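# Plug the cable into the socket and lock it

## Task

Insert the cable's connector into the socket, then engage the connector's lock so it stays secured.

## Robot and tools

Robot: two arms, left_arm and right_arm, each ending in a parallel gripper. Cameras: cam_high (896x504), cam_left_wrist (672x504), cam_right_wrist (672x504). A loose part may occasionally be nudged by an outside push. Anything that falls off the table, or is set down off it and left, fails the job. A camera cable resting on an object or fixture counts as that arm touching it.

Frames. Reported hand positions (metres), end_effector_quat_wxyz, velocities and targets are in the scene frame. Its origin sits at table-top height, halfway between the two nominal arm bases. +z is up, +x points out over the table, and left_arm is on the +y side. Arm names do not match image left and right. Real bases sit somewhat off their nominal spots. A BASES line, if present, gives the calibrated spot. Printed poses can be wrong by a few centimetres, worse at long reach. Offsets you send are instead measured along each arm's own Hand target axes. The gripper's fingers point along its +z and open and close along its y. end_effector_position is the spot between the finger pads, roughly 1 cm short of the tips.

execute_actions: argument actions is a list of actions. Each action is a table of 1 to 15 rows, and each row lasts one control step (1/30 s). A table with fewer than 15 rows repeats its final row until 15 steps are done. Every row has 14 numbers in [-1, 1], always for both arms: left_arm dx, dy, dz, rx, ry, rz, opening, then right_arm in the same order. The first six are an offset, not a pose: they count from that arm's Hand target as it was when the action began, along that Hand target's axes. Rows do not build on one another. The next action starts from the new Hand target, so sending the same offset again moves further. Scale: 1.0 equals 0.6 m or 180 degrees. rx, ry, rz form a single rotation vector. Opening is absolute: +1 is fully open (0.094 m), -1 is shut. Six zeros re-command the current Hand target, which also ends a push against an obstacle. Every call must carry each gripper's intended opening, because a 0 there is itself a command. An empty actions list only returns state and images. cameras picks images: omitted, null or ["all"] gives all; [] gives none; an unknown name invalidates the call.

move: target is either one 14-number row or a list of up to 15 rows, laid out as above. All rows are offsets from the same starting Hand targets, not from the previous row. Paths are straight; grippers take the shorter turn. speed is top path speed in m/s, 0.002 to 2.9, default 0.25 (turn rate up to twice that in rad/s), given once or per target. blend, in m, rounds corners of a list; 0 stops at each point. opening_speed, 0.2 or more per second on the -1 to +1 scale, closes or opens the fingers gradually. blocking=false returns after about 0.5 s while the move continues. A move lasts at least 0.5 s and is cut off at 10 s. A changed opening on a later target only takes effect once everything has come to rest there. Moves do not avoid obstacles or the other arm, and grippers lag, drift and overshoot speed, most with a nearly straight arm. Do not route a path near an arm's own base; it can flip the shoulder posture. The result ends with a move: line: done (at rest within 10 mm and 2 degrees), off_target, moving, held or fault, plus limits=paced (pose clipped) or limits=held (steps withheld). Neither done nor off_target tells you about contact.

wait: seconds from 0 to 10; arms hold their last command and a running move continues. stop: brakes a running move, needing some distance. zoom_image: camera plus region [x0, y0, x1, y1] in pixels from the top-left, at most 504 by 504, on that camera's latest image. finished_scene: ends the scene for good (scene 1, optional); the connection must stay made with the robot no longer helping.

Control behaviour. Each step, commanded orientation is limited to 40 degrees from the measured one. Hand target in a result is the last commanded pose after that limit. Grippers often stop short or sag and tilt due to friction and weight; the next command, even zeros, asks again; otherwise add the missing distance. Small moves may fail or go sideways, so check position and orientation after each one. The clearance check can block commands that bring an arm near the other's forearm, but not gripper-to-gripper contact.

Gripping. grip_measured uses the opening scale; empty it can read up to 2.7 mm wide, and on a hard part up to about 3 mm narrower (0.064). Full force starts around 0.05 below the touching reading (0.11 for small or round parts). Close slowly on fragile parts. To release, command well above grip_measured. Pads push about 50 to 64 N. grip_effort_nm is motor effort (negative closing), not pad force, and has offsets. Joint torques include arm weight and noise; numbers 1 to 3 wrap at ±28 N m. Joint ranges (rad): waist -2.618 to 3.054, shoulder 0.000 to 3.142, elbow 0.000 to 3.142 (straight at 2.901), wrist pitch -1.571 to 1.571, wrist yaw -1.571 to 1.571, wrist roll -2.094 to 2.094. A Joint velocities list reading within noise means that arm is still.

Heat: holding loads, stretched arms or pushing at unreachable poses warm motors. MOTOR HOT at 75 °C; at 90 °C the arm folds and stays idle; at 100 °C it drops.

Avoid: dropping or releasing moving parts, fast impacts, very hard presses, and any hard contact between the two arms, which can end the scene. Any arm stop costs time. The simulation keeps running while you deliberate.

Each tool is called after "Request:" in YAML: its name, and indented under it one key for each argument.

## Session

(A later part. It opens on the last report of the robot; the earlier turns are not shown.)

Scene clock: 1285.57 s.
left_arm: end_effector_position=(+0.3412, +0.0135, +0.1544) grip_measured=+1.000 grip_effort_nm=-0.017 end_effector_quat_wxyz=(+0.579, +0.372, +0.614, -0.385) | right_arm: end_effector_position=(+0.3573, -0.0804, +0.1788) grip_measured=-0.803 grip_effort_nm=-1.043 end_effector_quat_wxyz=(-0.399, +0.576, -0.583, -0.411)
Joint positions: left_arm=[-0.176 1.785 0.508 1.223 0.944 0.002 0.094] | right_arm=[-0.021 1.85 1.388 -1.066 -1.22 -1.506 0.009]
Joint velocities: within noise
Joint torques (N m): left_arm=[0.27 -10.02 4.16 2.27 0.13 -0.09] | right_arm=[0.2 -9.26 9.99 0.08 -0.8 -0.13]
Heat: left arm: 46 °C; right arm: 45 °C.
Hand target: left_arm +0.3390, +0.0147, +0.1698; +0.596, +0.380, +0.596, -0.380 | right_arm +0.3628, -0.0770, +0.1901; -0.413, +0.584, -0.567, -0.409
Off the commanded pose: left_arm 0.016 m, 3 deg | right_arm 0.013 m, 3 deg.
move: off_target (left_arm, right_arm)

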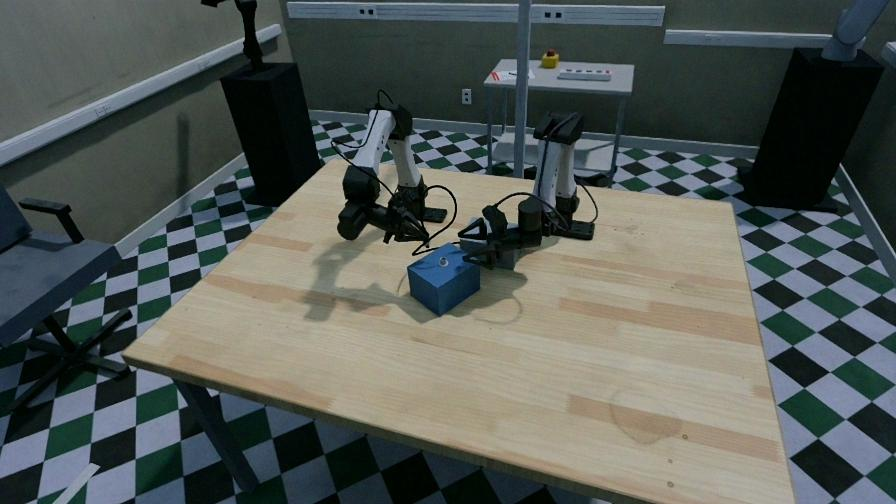

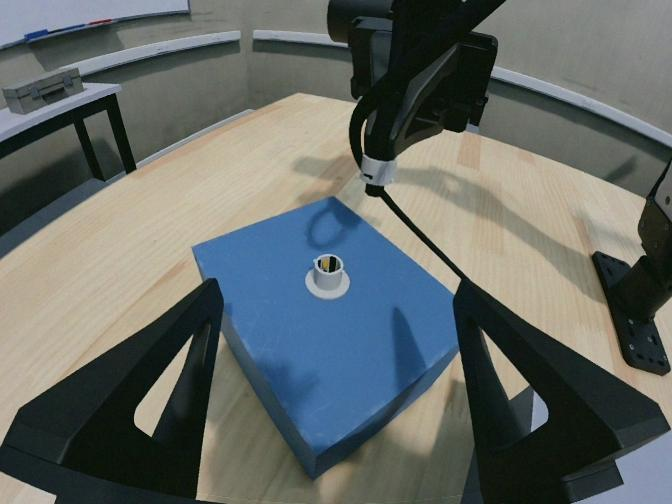

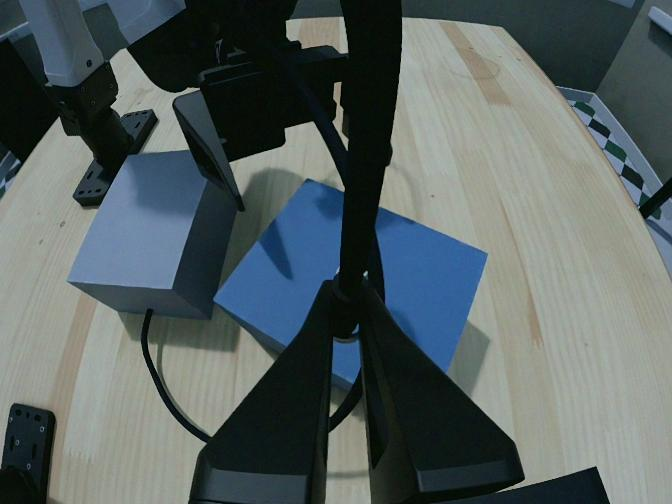

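Request:
move:
  target: [0,0,0,0,0,0,1, 0.0003,-0.0123,0.0615,0,0,0,-0.92]
  speed: 0.08
  cameras: ["cam_left_wrist","cam_right_wrist"]

Request:
zoom_image:
  camera: "cam_left_wrist"
  region: [280, 180, 400, 310]

Request:
zoom_image:
  camera: "cam_right_wrist"
  region: [300, 220, 400, 370]

Scene clock: 1420.57 s.
left_arm: end_effector_position=(+0.3412, +0.0135, +0.1545) grip_measured=+1.000 grip_effort_nm=-0.017 end_effector_quat_wxyz=(+0.580, +0.372, +0.614, -0.385) | right_arm: end_effector_position=(+0.3709, -0.0440, +0.1750) grip_measured=-0.803 grip_effort_nm=-1.048 end_effector_quat_wxyz=(-0.406, +0.581, -0.573, -0.411)
Joint positions: left_arm=[-0.176 1.785 0.508 1.223 0.944 0.002 0.094] | right_arm=[0.078 1.85 1.351 -0.768 -1.215 -1.25 0.009]
Joint velocities: within noise
Joint torques (N m): left_arm=[0.34 -10.04 4.11 2.28 0.12 -0.1] | right_arm=[0.23 -11.26 5.5 0.89 -0.65 0.11]
Heat: left arm: 50 °C; right arm: 48 °C.
Hand target: left_arm +0.3390, +0.0147, +0.1698; +0.596, +0.380, +0.597, -0.380 | right_arm +0.3699, -0.0420, +0.1781; -0.413, +0.584, -0.567, -0.409
Off the commanded pose: left_arm 0.016 m, 3 deg | right_arm 0.004 m, 1 deg.
move: off_target (left_arm)
Images, in order (width x height): cam_left_wrist 672x504, cam_right_wrist 672x504.

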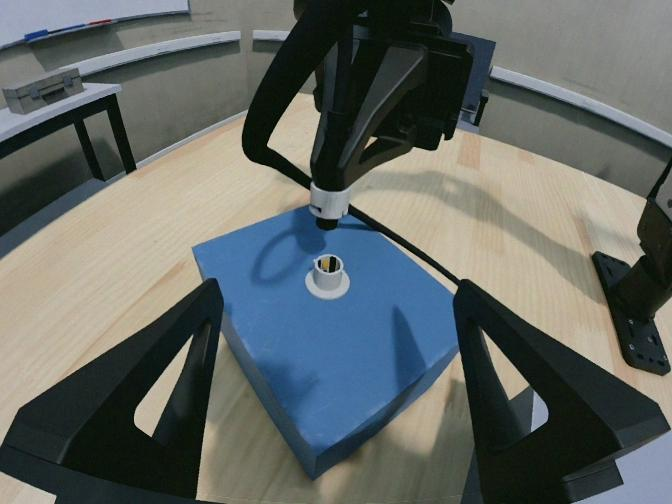

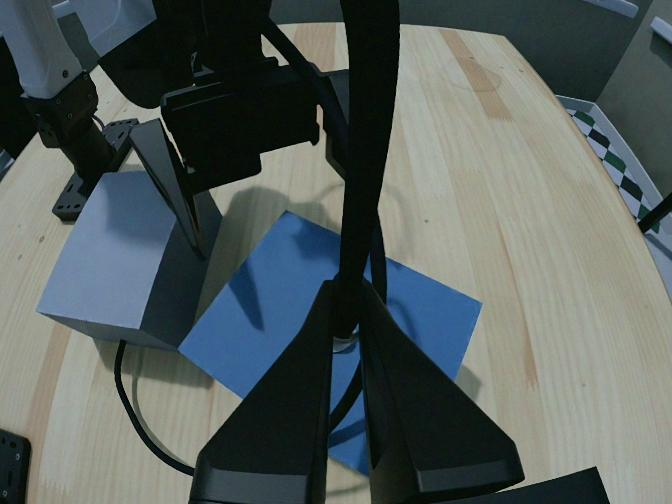

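Scaled by 3.877 from the camera's 672x504 image, which has a finer 960x720 frame.

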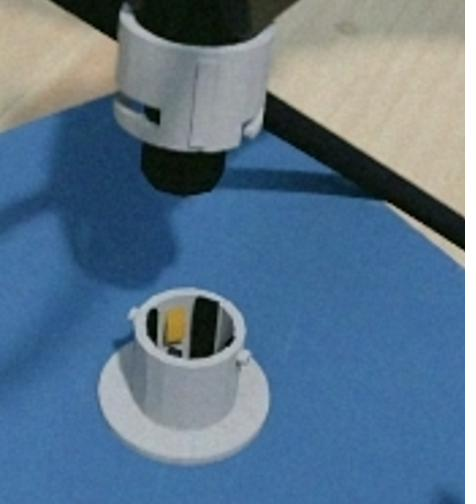

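Scaled by 3.360 from the camera's 672x504 image, which has a finer 960x720 frame.

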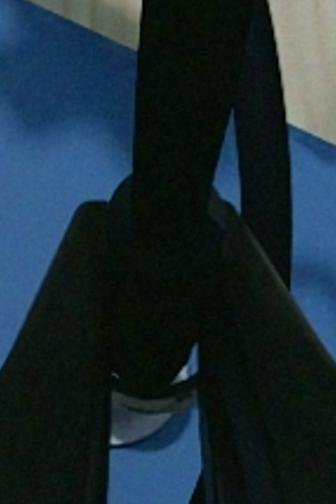

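Request:
move:
  target: [0,0,0,0,0,0,1, 0.0125,0.0018,0.0149,0,0,0,-0.92]
  speed: 0.04

Scene clock: 1492.53 s.
left_arm: end_effector_position=(+0.3413, +0.0135, +0.1546) grip_measured=+1.000 grip_effort_nm=-0.027 end_effector_quat_wxyz=(+0.580, +0.372, +0.614, -0.385) | right_arm: end_effector_position=(+0.3706, -0.0392, +0.1650) grip_measured=-0.803 grip_effort_nm=-1.038 end_effector_quat_wxyz=(-0.407, +0.580, -0.574, -0.410)
Joint positions: left_arm=[-0.176 1.785 0.508 1.224 0.944 0.002 0.094] | right_arm=[0.092 1.85 1.306 -0.68 -1.21 -1.204 0.009]
Joint velocities: within noise
Joint torques (N m): left_arm=[0.28 -10 4.15 2.28 0.11 -0.08] | right_arm=[0.57 -11.25 5.37 0.91 -0.62 0.13]
Heat: left arm: 51 °C; right arm: 45 °C.
Hand target: left_arm +0.3390, +0.0147, +0.1698; +0.596, +0.380, +0.596, -0.380 | right_arm +0.3689, -0.0360, +0.1681; -0.413, +0.584, -0.567, -0.409
Off the commanded pose: left_arm 0.015 m, 3 deg | right_arm 0.005 m, 1 deg.
move: off_target (left_arm)

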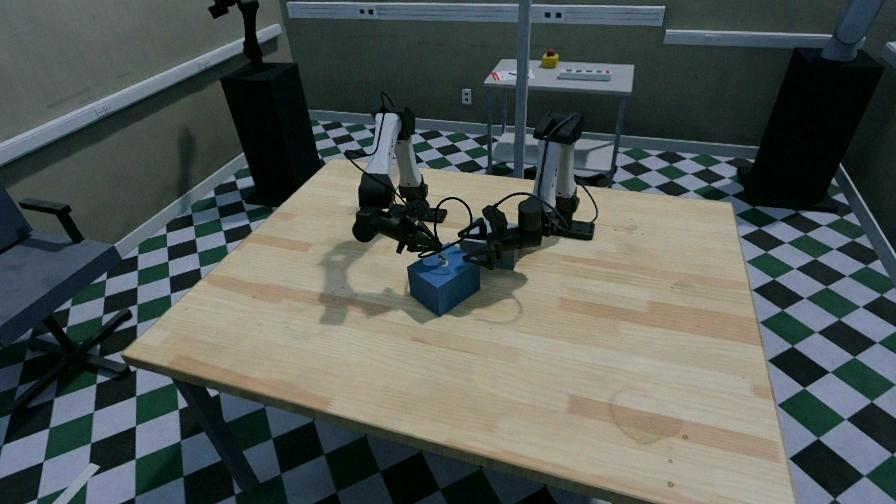

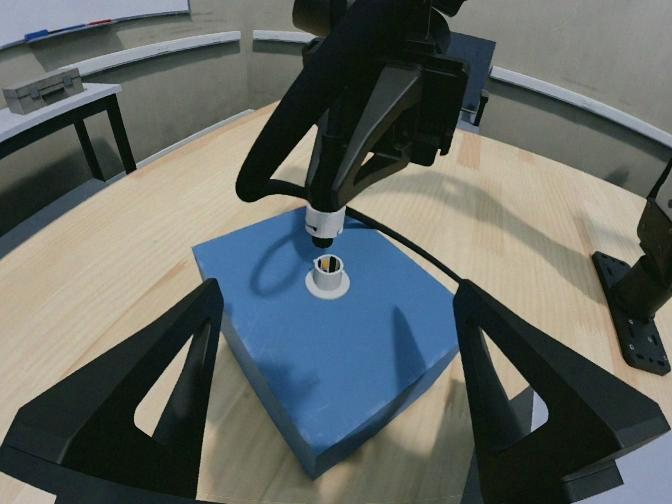

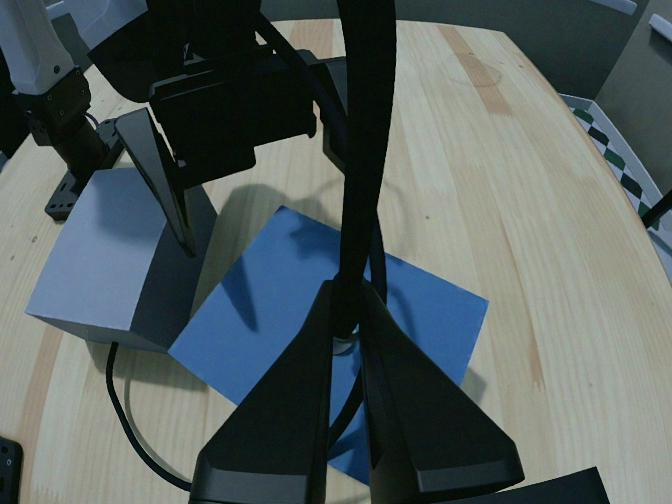

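Request:
zoom_image:
  camera: "cam_left_wrist"
  region: [270, 190, 390, 310]

Request:
zoom_image:
  camera: "cam_right_wrist"
  region: [300, 270, 400, 370]

Scaled by 4.200 from the camera's 672x504 image, which has a finer 960x720 frame.

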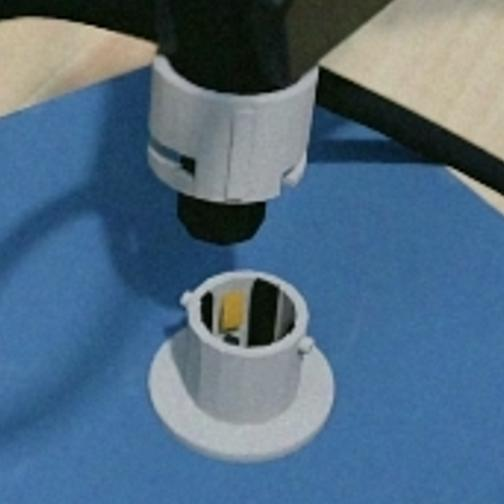

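Scaled by 5.040 from the camera's 672x504 image, which has a finer 960x720 frame.

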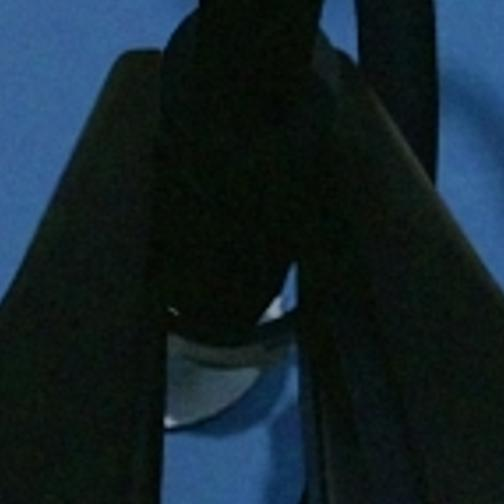

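Request:
zoom_image:
  camera: "cam_left_wrist"
  region: [298, 198, 354, 254]

Request:
zoom_image:
  camera: "cam_left_wrist"
  region: [298, 246, 358, 306]

Scaled by 9.000 from the camera's 672x504 image, which has a finer 960x720 frame.

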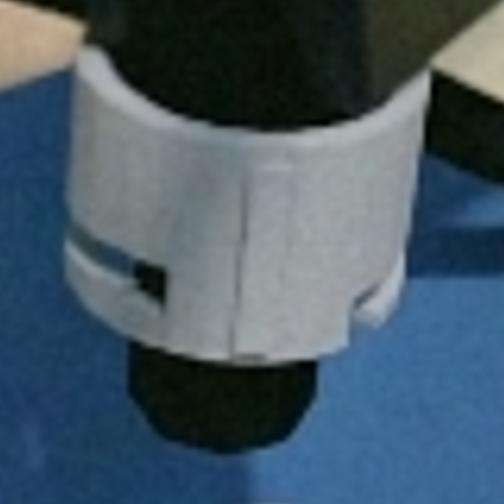

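Scaled by 8.400 from the camera's 672x504 image, which has a finer 960x720 frame.

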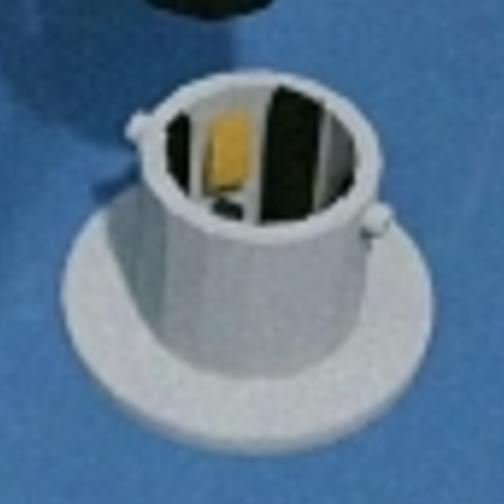

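Request:
zoom_image:
  camera: "cam_right_wrist"
  region: [324, 316, 368, 360]

Scaled by 11.455 from the camera's 672x504 image, which has a finer 960x720 frame.

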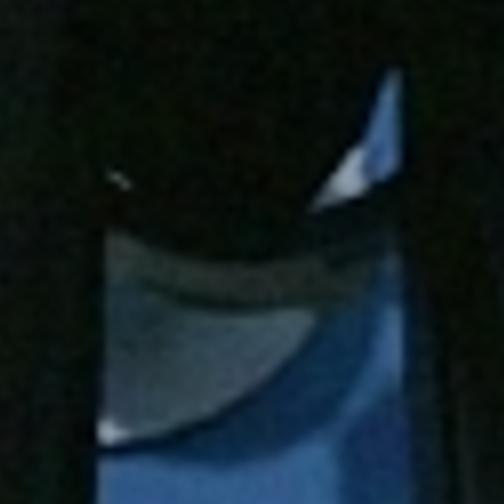

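Request:
move:
  target: [0,0,0,0,0,0,1, -0.0035,0.0132,0.0096,0,0,0,-0.92]
  speed: 0.04
  cameras: ["cam_left_wrist","cam_right_wrist"]

Request:
zoom_image:
  camera: "cam_left_wrist"
  region: [280, 200, 380, 300]

Request:
zoom_image:
  camera: "cam_right_wrist"
  region: [324, 316, 368, 360]

Scene clock: 1682.83 s.
left_arm: end_effector_position=(+0.3413, +0.0135, +0.1546) grip_measured=+1.000 grip_effort_nm=-0.017 end_effector_quat_wxyz=(+0.580, +0.373, +0.614, -0.385) | right_arm: end_effector_position=(+0.3641, -0.0332, +0.1547) grip_measured=-0.803 grip_effort_nm=-1.043 end_effector_quat_wxyz=(-0.398, +0.575, -0.580, -0.417)
Joint positions: left_arm=[-0.176 1.785 0.508 1.224 0.944 0.002 0.094] | right_arm=[0.111 1.844 1.255 -0.617 -1.203 -1.153 0.009]
Joint velocities: within noise
Joint torques (N m): left_arm=[0.28 -10 4.14 2.27 0.13 -0.07] | right_arm=[0.44 -14.08 5.52 1 -0.63 0.12]
Heat: left arm: 52 °C; right arm: 46 °C.
Hand target: left_arm +0.3390, +0.0147, +0.1698; +0.596, +0.380, +0.596, -0.380 | right_arm +0.3609, -0.0300, +0.1680; -0.413, +0.584, -0.567, -0.409
Off the commanded pose: left_arm 0.015 m, 3 deg | right_arm 0.014 m, 3 deg.
move: off_target (left_arm, right_arm)
Images, in order (width x height): cam_left_wrist 672x504, cam_right_wrist 672x504.

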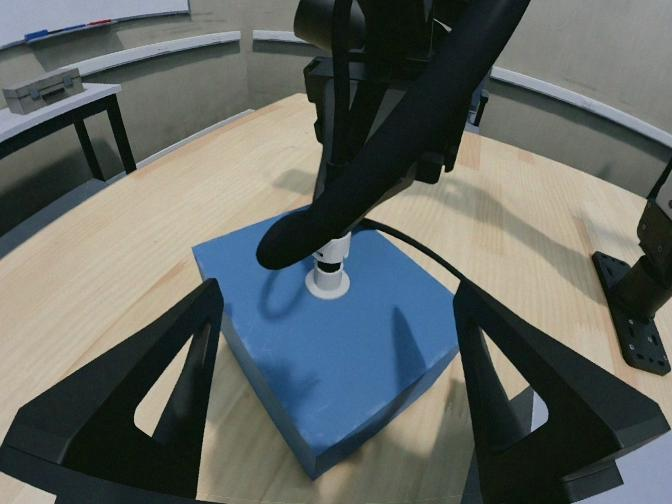

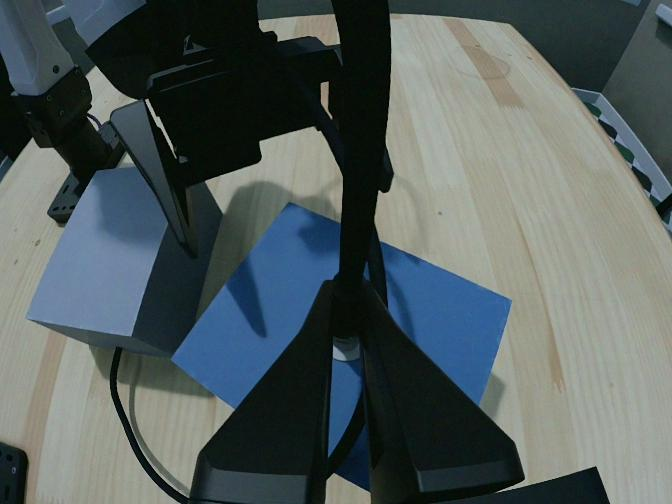

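Scaled by 5.040 from the camera's 672x504 image, which has a finer 960x720 frame.

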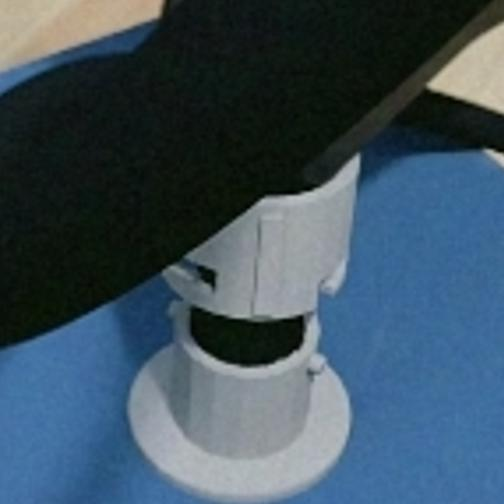

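Scaled by 11.455 from the camera's 672x504 image, which has a finer 960x720 frame.

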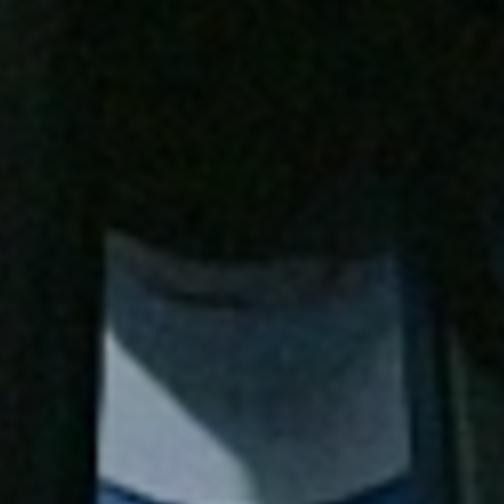

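Request:
zoom_image:
  camera: "cam_left_wrist"
  region: [304, 240, 354, 290]

Scaled by 10.080 from the camera's 672x504 image, which has a finer 960x720 frame.

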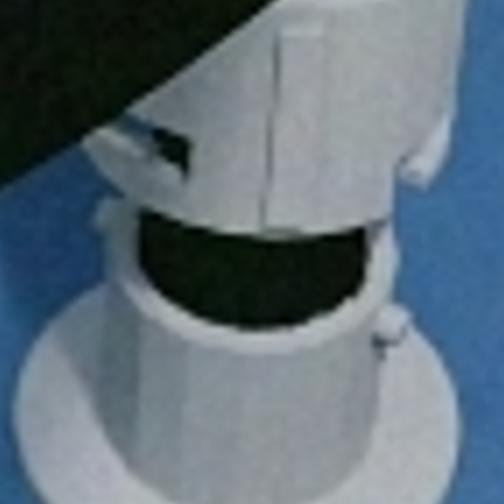

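Request:
zoom_image:
  camera: "cam_right_wrist"
  region: [322, 326, 370, 374]

Scaled by 10.500 from the camera's 672x504 image, which has a finer 960x720 frame.

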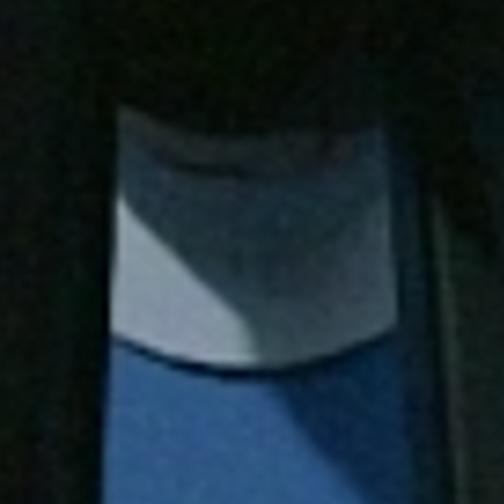

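Request:
move:
  target: [0,0,0,0,0,0,1, 0.0052,0.0,0.0053,0,0,0,-0.92]
  speed: 0.03
  cameras: ["cam_left_wrist","cam_right_wrist"]

Request:
zoom_image:
  camera: "cam_left_wrist"
  region: [304, 240, 354, 290]

Request:
zoom_image:
  camera: "cam_right_wrist"
  region: [322, 326, 370, 374]

Scene clock: 1774.73 s.
left_arm: end_effector_position=(+0.3413, +0.0135, +0.1546) grip_measured=+1.000 grip_effort_nm=-0.012 end_effector_quat_wxyz=(+0.580, +0.373, +0.614, -0.385) | right_arm: end_effector_position=(+0.3647, -0.0327, +0.1541) grip_measured=-0.803 grip_effort_nm=-1.048 end_effector_quat_wxyz=(-0.400, +0.574, -0.580, -0.416)
Joint positions: left_arm=[-0.176 1.785 0.508 1.224 0.944 0.002 0.094] | right_arm=[0.112 1.84 1.243 -0.59 -1.203 -1.137 0.009]
Joint velocities: within noise
Joint torques (N m): left_arm=[0.25 -10.07 4.14 2.26 0.11 -0.08] | right_arm=[0.9 -13.22 5.55 1.07 -0.58 0.11]
Heat: left arm: 53 °C; right arm: 54 °C.
Hand target: left_arm +0.3390, +0.0147, +0.1698; +0.596, +0.380, +0.596, -0.380 | right_arm +0.3610, -0.0280, +0.1641; -0.413, +0.584, -0.567, -0.409
Off the commanded pose: left_arm 0.015 m, 3 deg | right_arm 0.012 m, 2 deg.
move: off_target (left_arm, right_arm)
Images, in order (width x height): cam_left_wrist 672x504, cam_right_wrist 672x504.

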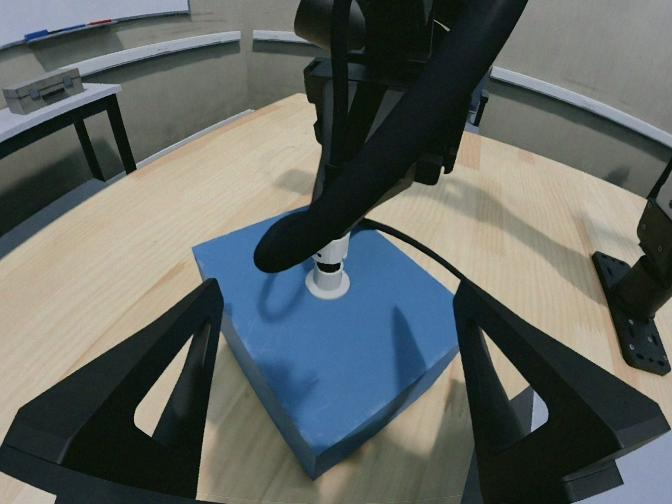

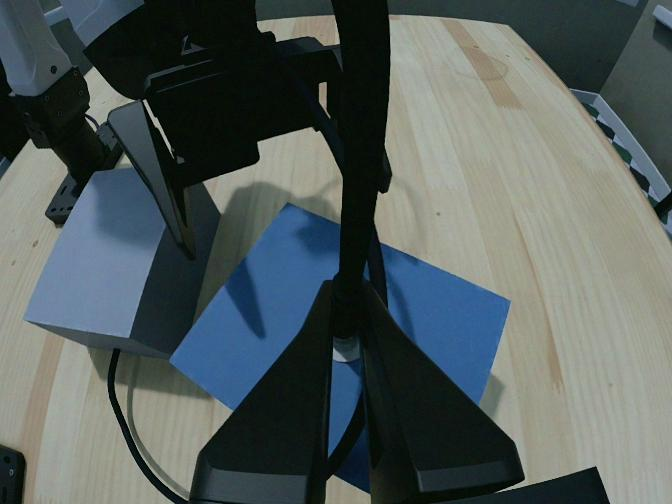

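Scaled by 10.080 from the camera's 672x504 image, which has a finer 960x720 frame.

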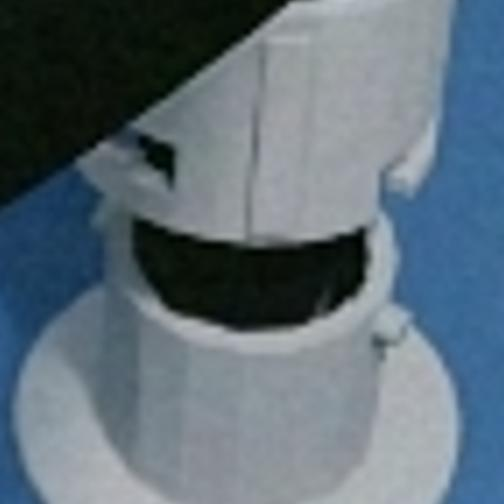

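Scaled by 10.500 from the camera's 672x504 image, which has a finer 960x720 frame.

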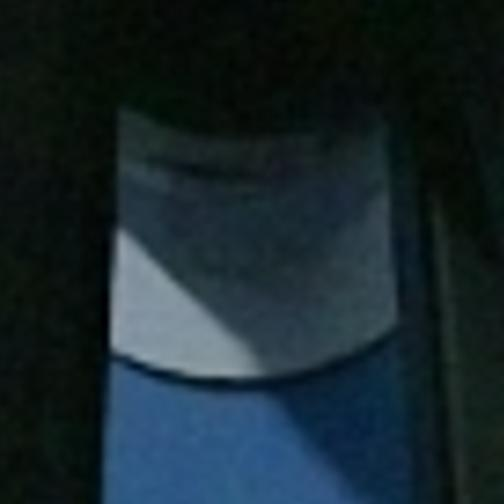

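Request:
move:
  target: [0,0,0,0,0,0,1, -0.0003,-0.0007,0.0009,-0.0526,-0.0011,-0.0181,-0.92]
  speed: 0.06
  cameras: ["cam_left_wrist","cam_right_wrist"]

Request:
zoom_image:
  camera: "cam_left_wrist"
  region: [304, 240, 354, 290]

Request:
zoom_image:
  camera: "cam_right_wrist"
  region: [322, 326, 370, 374]

Scene clock: 1815.60 s.
left_arm: end_effector_position=(+0.3413, +0.0135, +0.1546) grip_measured=+1.000 grip_effort_nm=-0.017 end_effector_quat_wxyz=(+0.580, +0.373, +0.614, -0.385) | right_arm: end_effector_position=(+0.3571, -0.0326, +0.1544) grip_measured=-0.803 grip_effort_nm=-1.048 end_effector_quat_wxyz=(-0.364, +0.624, -0.529, -0.445)
Joint positions: left_arm=[-0.176 1.785 0.508 1.224 0.944 0.002 0.094] | right_arm=[0.112 2.022 1.523 -1.138 -1.224 -1.625 0.009]
Joint velocities: within noise
Joint torques (N m): left_arm=[0.27 -10.03 4.11 2.27 0.12 -0.08] | right_arm=[0.42 -10.44 9.66 -0.02 -0.78 -0.13]
Heat: left arm: 53 °C; right arm: 52 °C.
Hand target: left_arm +0.3390, +0.0147, +0.1698; +0.596, +0.380, +0.596, -0.380 | right_arm +0.3613, -0.0275, +0.1640; -0.376, +0.631, -0.514, -0.443
Off the commanded pose: left_arm 0.015 m, 3 deg | right_arm 0.012 m, 2 deg.
move: off_target (left_arm, right_arm)
Images, in order (width x height): cam_left_wrist 672x504, cam_right_wrist 672x504.

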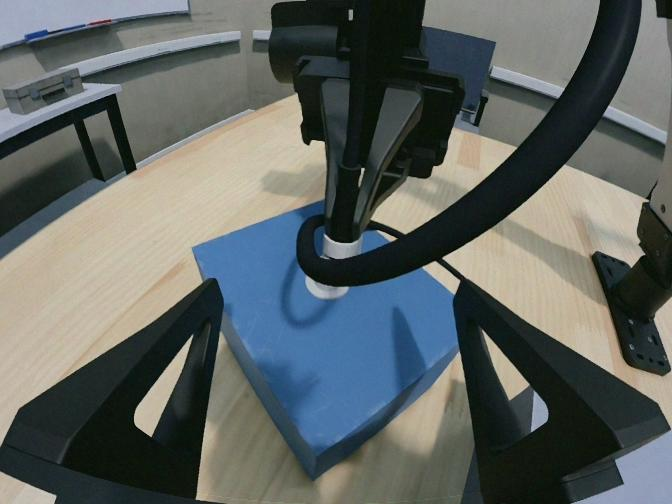

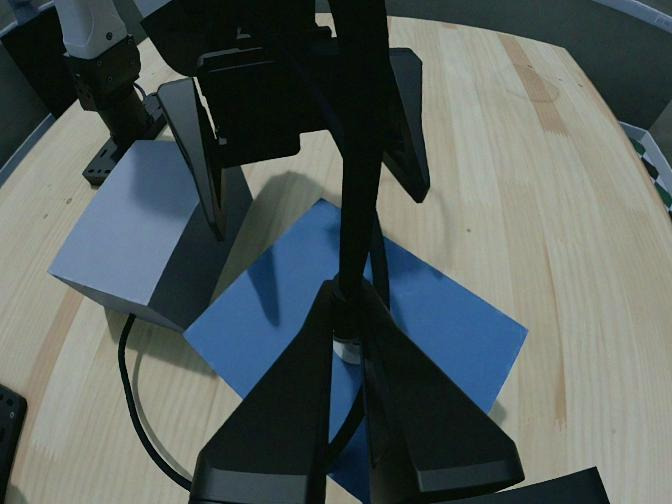

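Scaled by 10.080 from the camera's 672x504 image, which has a finer 960x720 frame.

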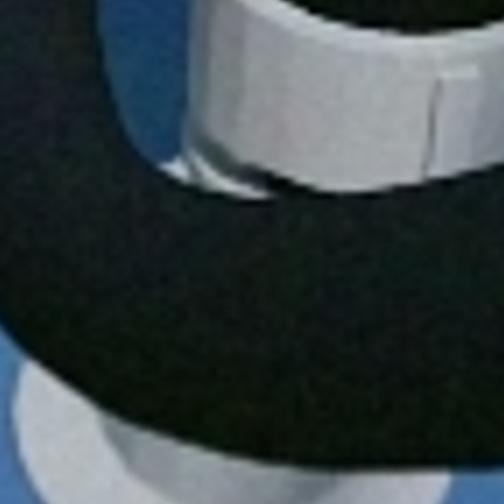

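Scaled by 10.500 from the camera's 672x504 image, which has a finer 960x720 frame.

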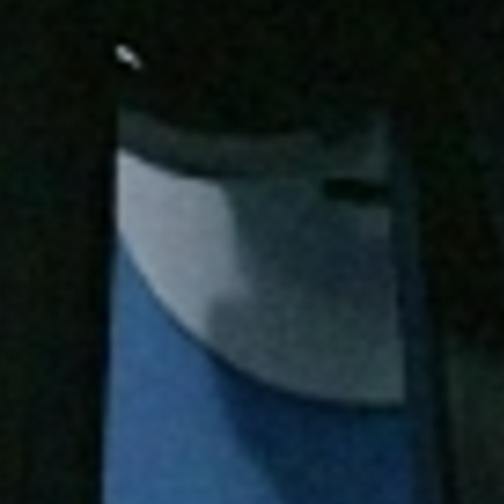

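Request:
wait:
  seconds: 0.1
  cameras: ["cam_high","cam_left_wrist","cam_right_wrist"]

Request:
zoom_image:
  camera: "cam_high"
  region: [400, 200, 500, 300]

Scene clock: 1898.40 s.
left_arm: end_effector_position=(+0.3413, +0.0135, +0.1546) grip_measured=+1.000 grip_effort_nm=-0.017 end_effector_quat_wxyz=(+0.580, +0.373, +0.614, -0.385) | right_arm: end_effector_position=(+0.3569, -0.0326, +0.1545) grip_measured=-0.803 grip_effort_nm=-1.048 end_effector_quat_wxyz=(-0.364, +0.624, -0.529, -0.445)
Joint positions: left_arm=[-0.176 1.785 0.508 1.224 0.944 0.002 0.094] | right_arm=[0.112 2.022 1.523 -1.14 -1.224 -1.626 0.009]
Joint velocities: within noise
Joint torques (N m): left_arm=[0.28 -10 4.15 2.26 0.12 -0.08] | right_arm=[0.47 -10.52 9.7 -0.06 -0.78 -0.11]
Heat: left arm: 53 °C; right arm: 52 °C.
Hand target: left_arm +0.3390, +0.0147, +0.1698; +0.596, +0.380, +0.596, -0.380 | right_arm +0.3613, -0.0275, +0.1641; -0.376, +0.631, -0.514, -0.443
Tool commands: left_gripper/opening=+1.0 right_gripper/opening=-0.92
Off the commanded pose: left_arm 0.015 m, 3 deg | right_arm 0.012 m, 2 deg.
wait: 0.10 s; at rest from the start

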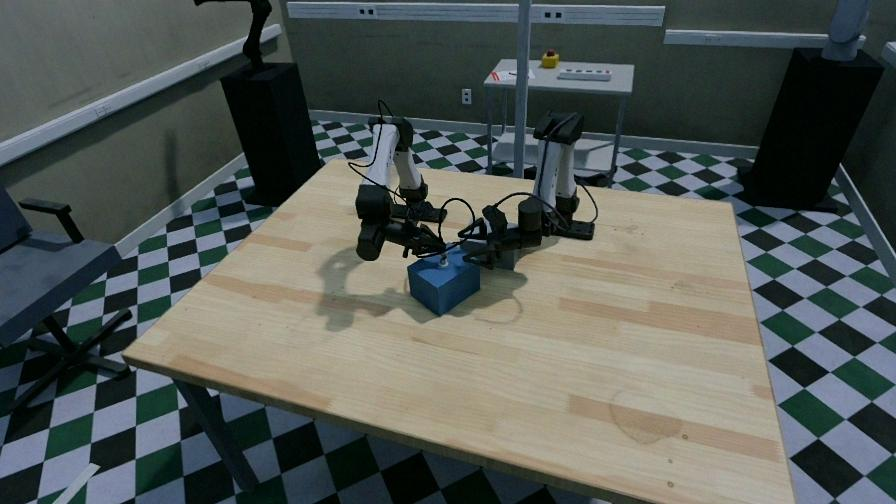

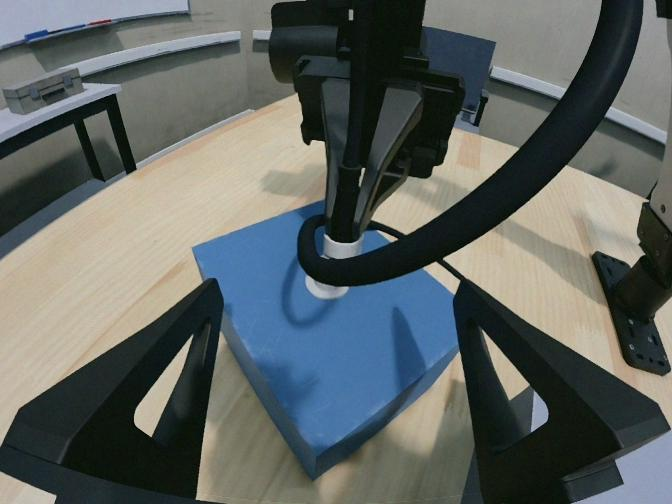

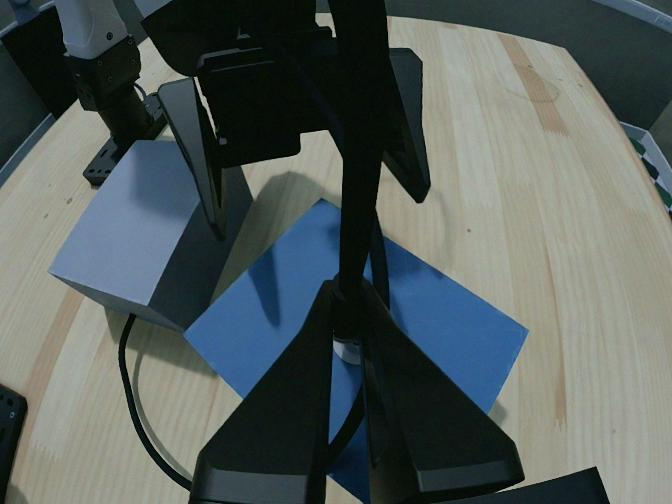

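Scaled by 5.040.

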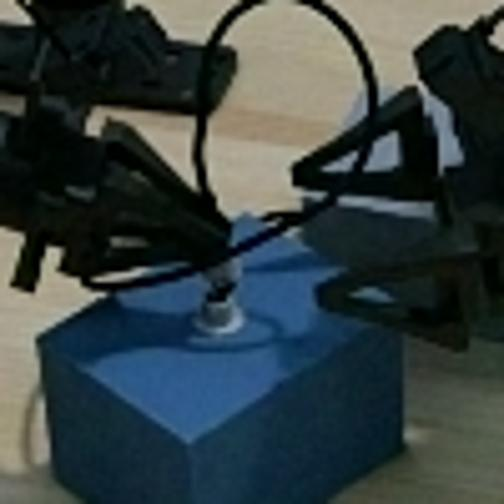

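Request:
zoom_image:
  camera: "cam_high"
  region: [430, 240, 460, 270]

Scaled by 16.800.

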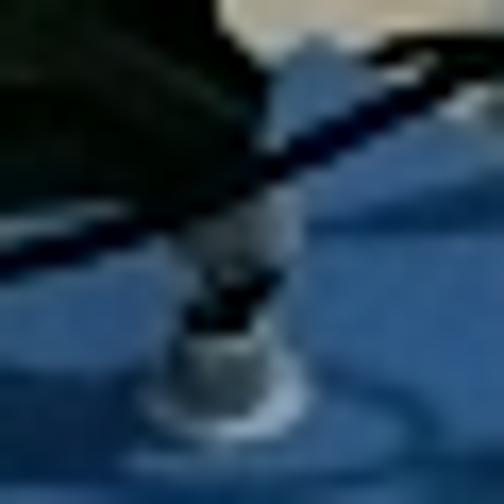

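Request:
zoom_image:
  camera: "cam_left_wrist"
  region: [280, 190, 390, 300]

Scaled by 4.582 from the camera's 672x504 image, which has a finer 960x720 frame.

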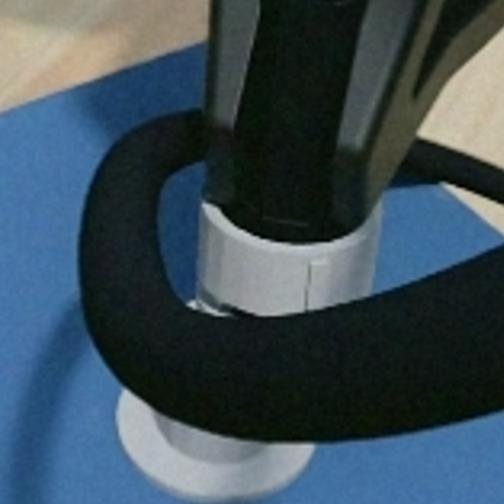

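Request:
move:
  target: [0,0,0,0,0,0,1, -0.0068,-0.0133,-0.0050,0,0,0,-0.92]
  speed: 0.04
  cameras: ["cam_high","cam_left_wrist","cam_right_wrist"]

Request:
zoom_image:
  camera: "cam_left_wrist"
  region: [280, 190, 390, 300]

Request:
zoom_image:
  camera: "cam_high"
  region: [425, 235, 465, 275]

Scene clock: 1984.90 s.
left_arm: end_effector_position=(+0.3413, +0.0135, +0.1546) grip_measured=+1.000 grip_effort_nm=-0.012 end_effector_quat_wxyz=(+0.580, +0.373, +0.614, -0.385) | right_arm: end_effector_position=(+0.3645, -0.0314, +0.1593) grip_measured=-0.803 grip_effort_nm=-1.048 end_effector_quat_wxyz=(-0.363, +0.625, -0.528, -0.446)
Joint positions: left_arm=[-0.176 1.785 0.508 1.224 0.944 0.002 0.094] | right_arm=[0.112 2.051 1.586 -1.183 -1.224 -1.636 0.009]
Joint velocities: within noise
Joint torques (N m): left_arm=[0.25 -10.04 4.16 2.26 0.13 -0.09] | right_arm=[0.18 -10.84 9.78 -0.1 -0.75 -0.14]
Heat: left arm: 54 °C; right arm: 51 °C.
Hand target: left_arm +0.3390, +0.0147, +0.1698; +0.596, +0.380, +0.596, -0.380 | right_arm +0.3694, -0.0275, +0.1690; -0.376, +0.631, -0.514, -0.443
Off the commanded pose: left_arm 0.015 m, 3 deg | right_arm 0.012 m, 2 deg.
move: off_target (left_arm, right_arm)

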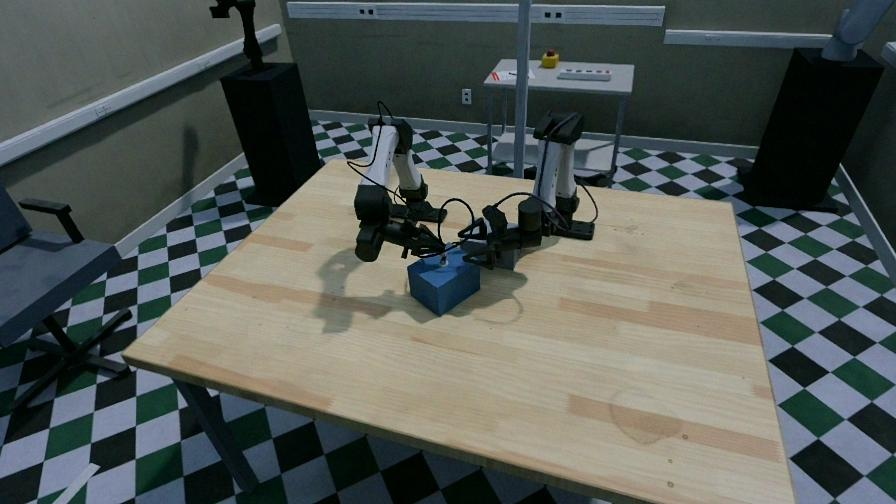

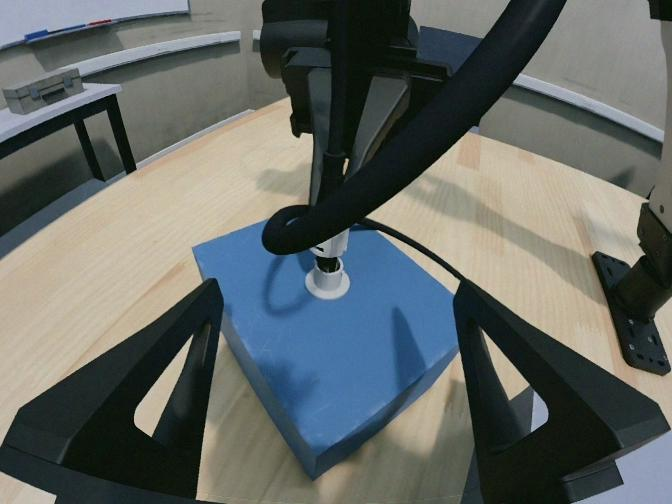

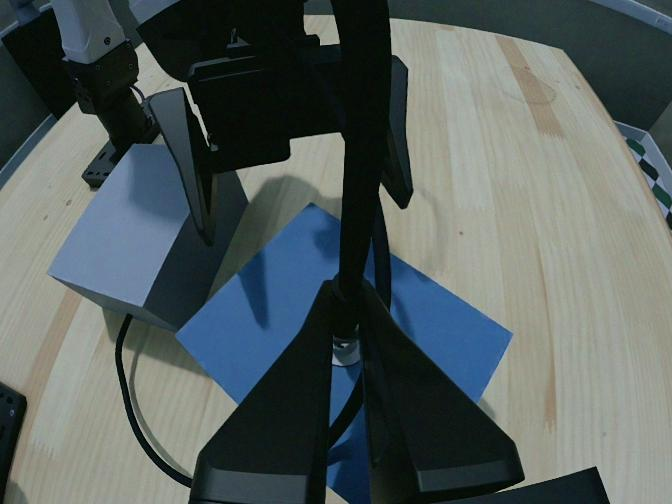

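Scaled by 4.582 from the camera's 672x504 image, which has a finer 960x720 frame.

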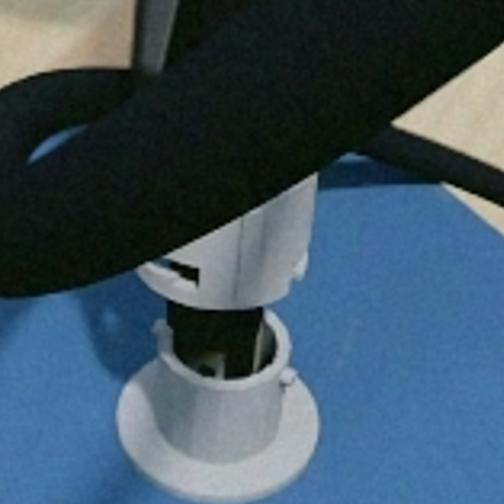

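Scaled by 12.600.

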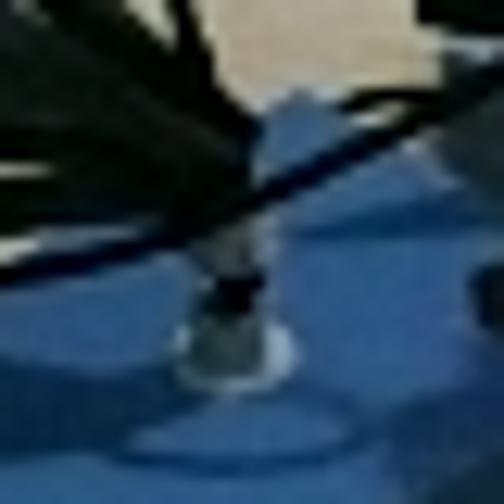

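Request:
zoom_image:
  camera: "cam_left_wrist"
  region: [304, 240, 354, 290]

Request:
zoom_image:
  camera: "cam_right_wrist"
  region: [322, 326, 370, 374]

Scaled by 10.080 from the camera's 672x504 image, which has a finer 960x720 frame.

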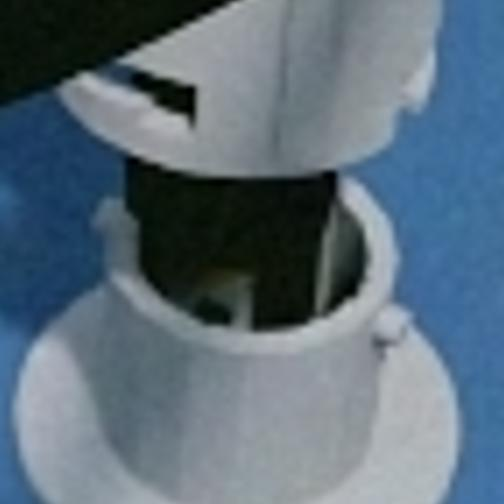

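Scaled by 10.500 from the camera's 672x504 image, which has a finer 960x720 frame.

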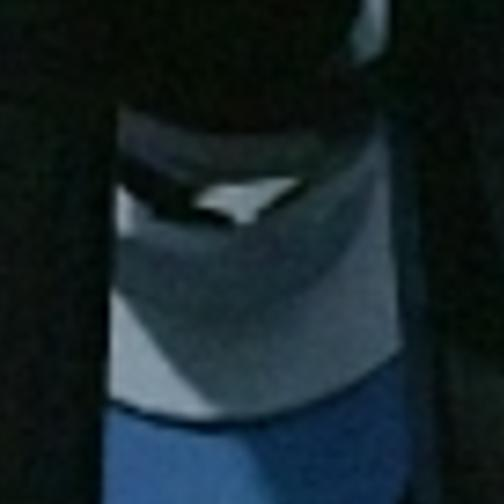

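Request:
zoom_image:
  camera: "cam_right_wrist"
  region: [328, 330, 364, 366]

Scaled by 14.000 from the camera's 672x504 image, which has a finer 960x720 frame.

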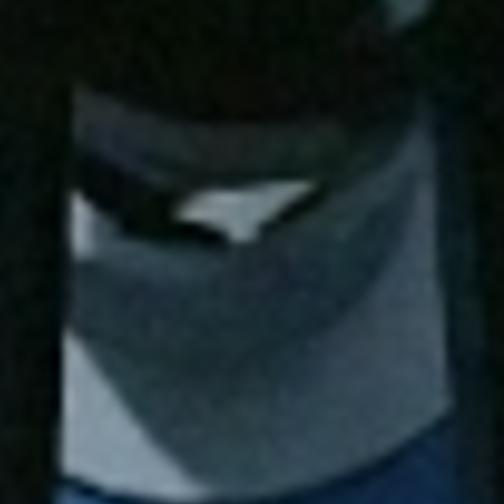

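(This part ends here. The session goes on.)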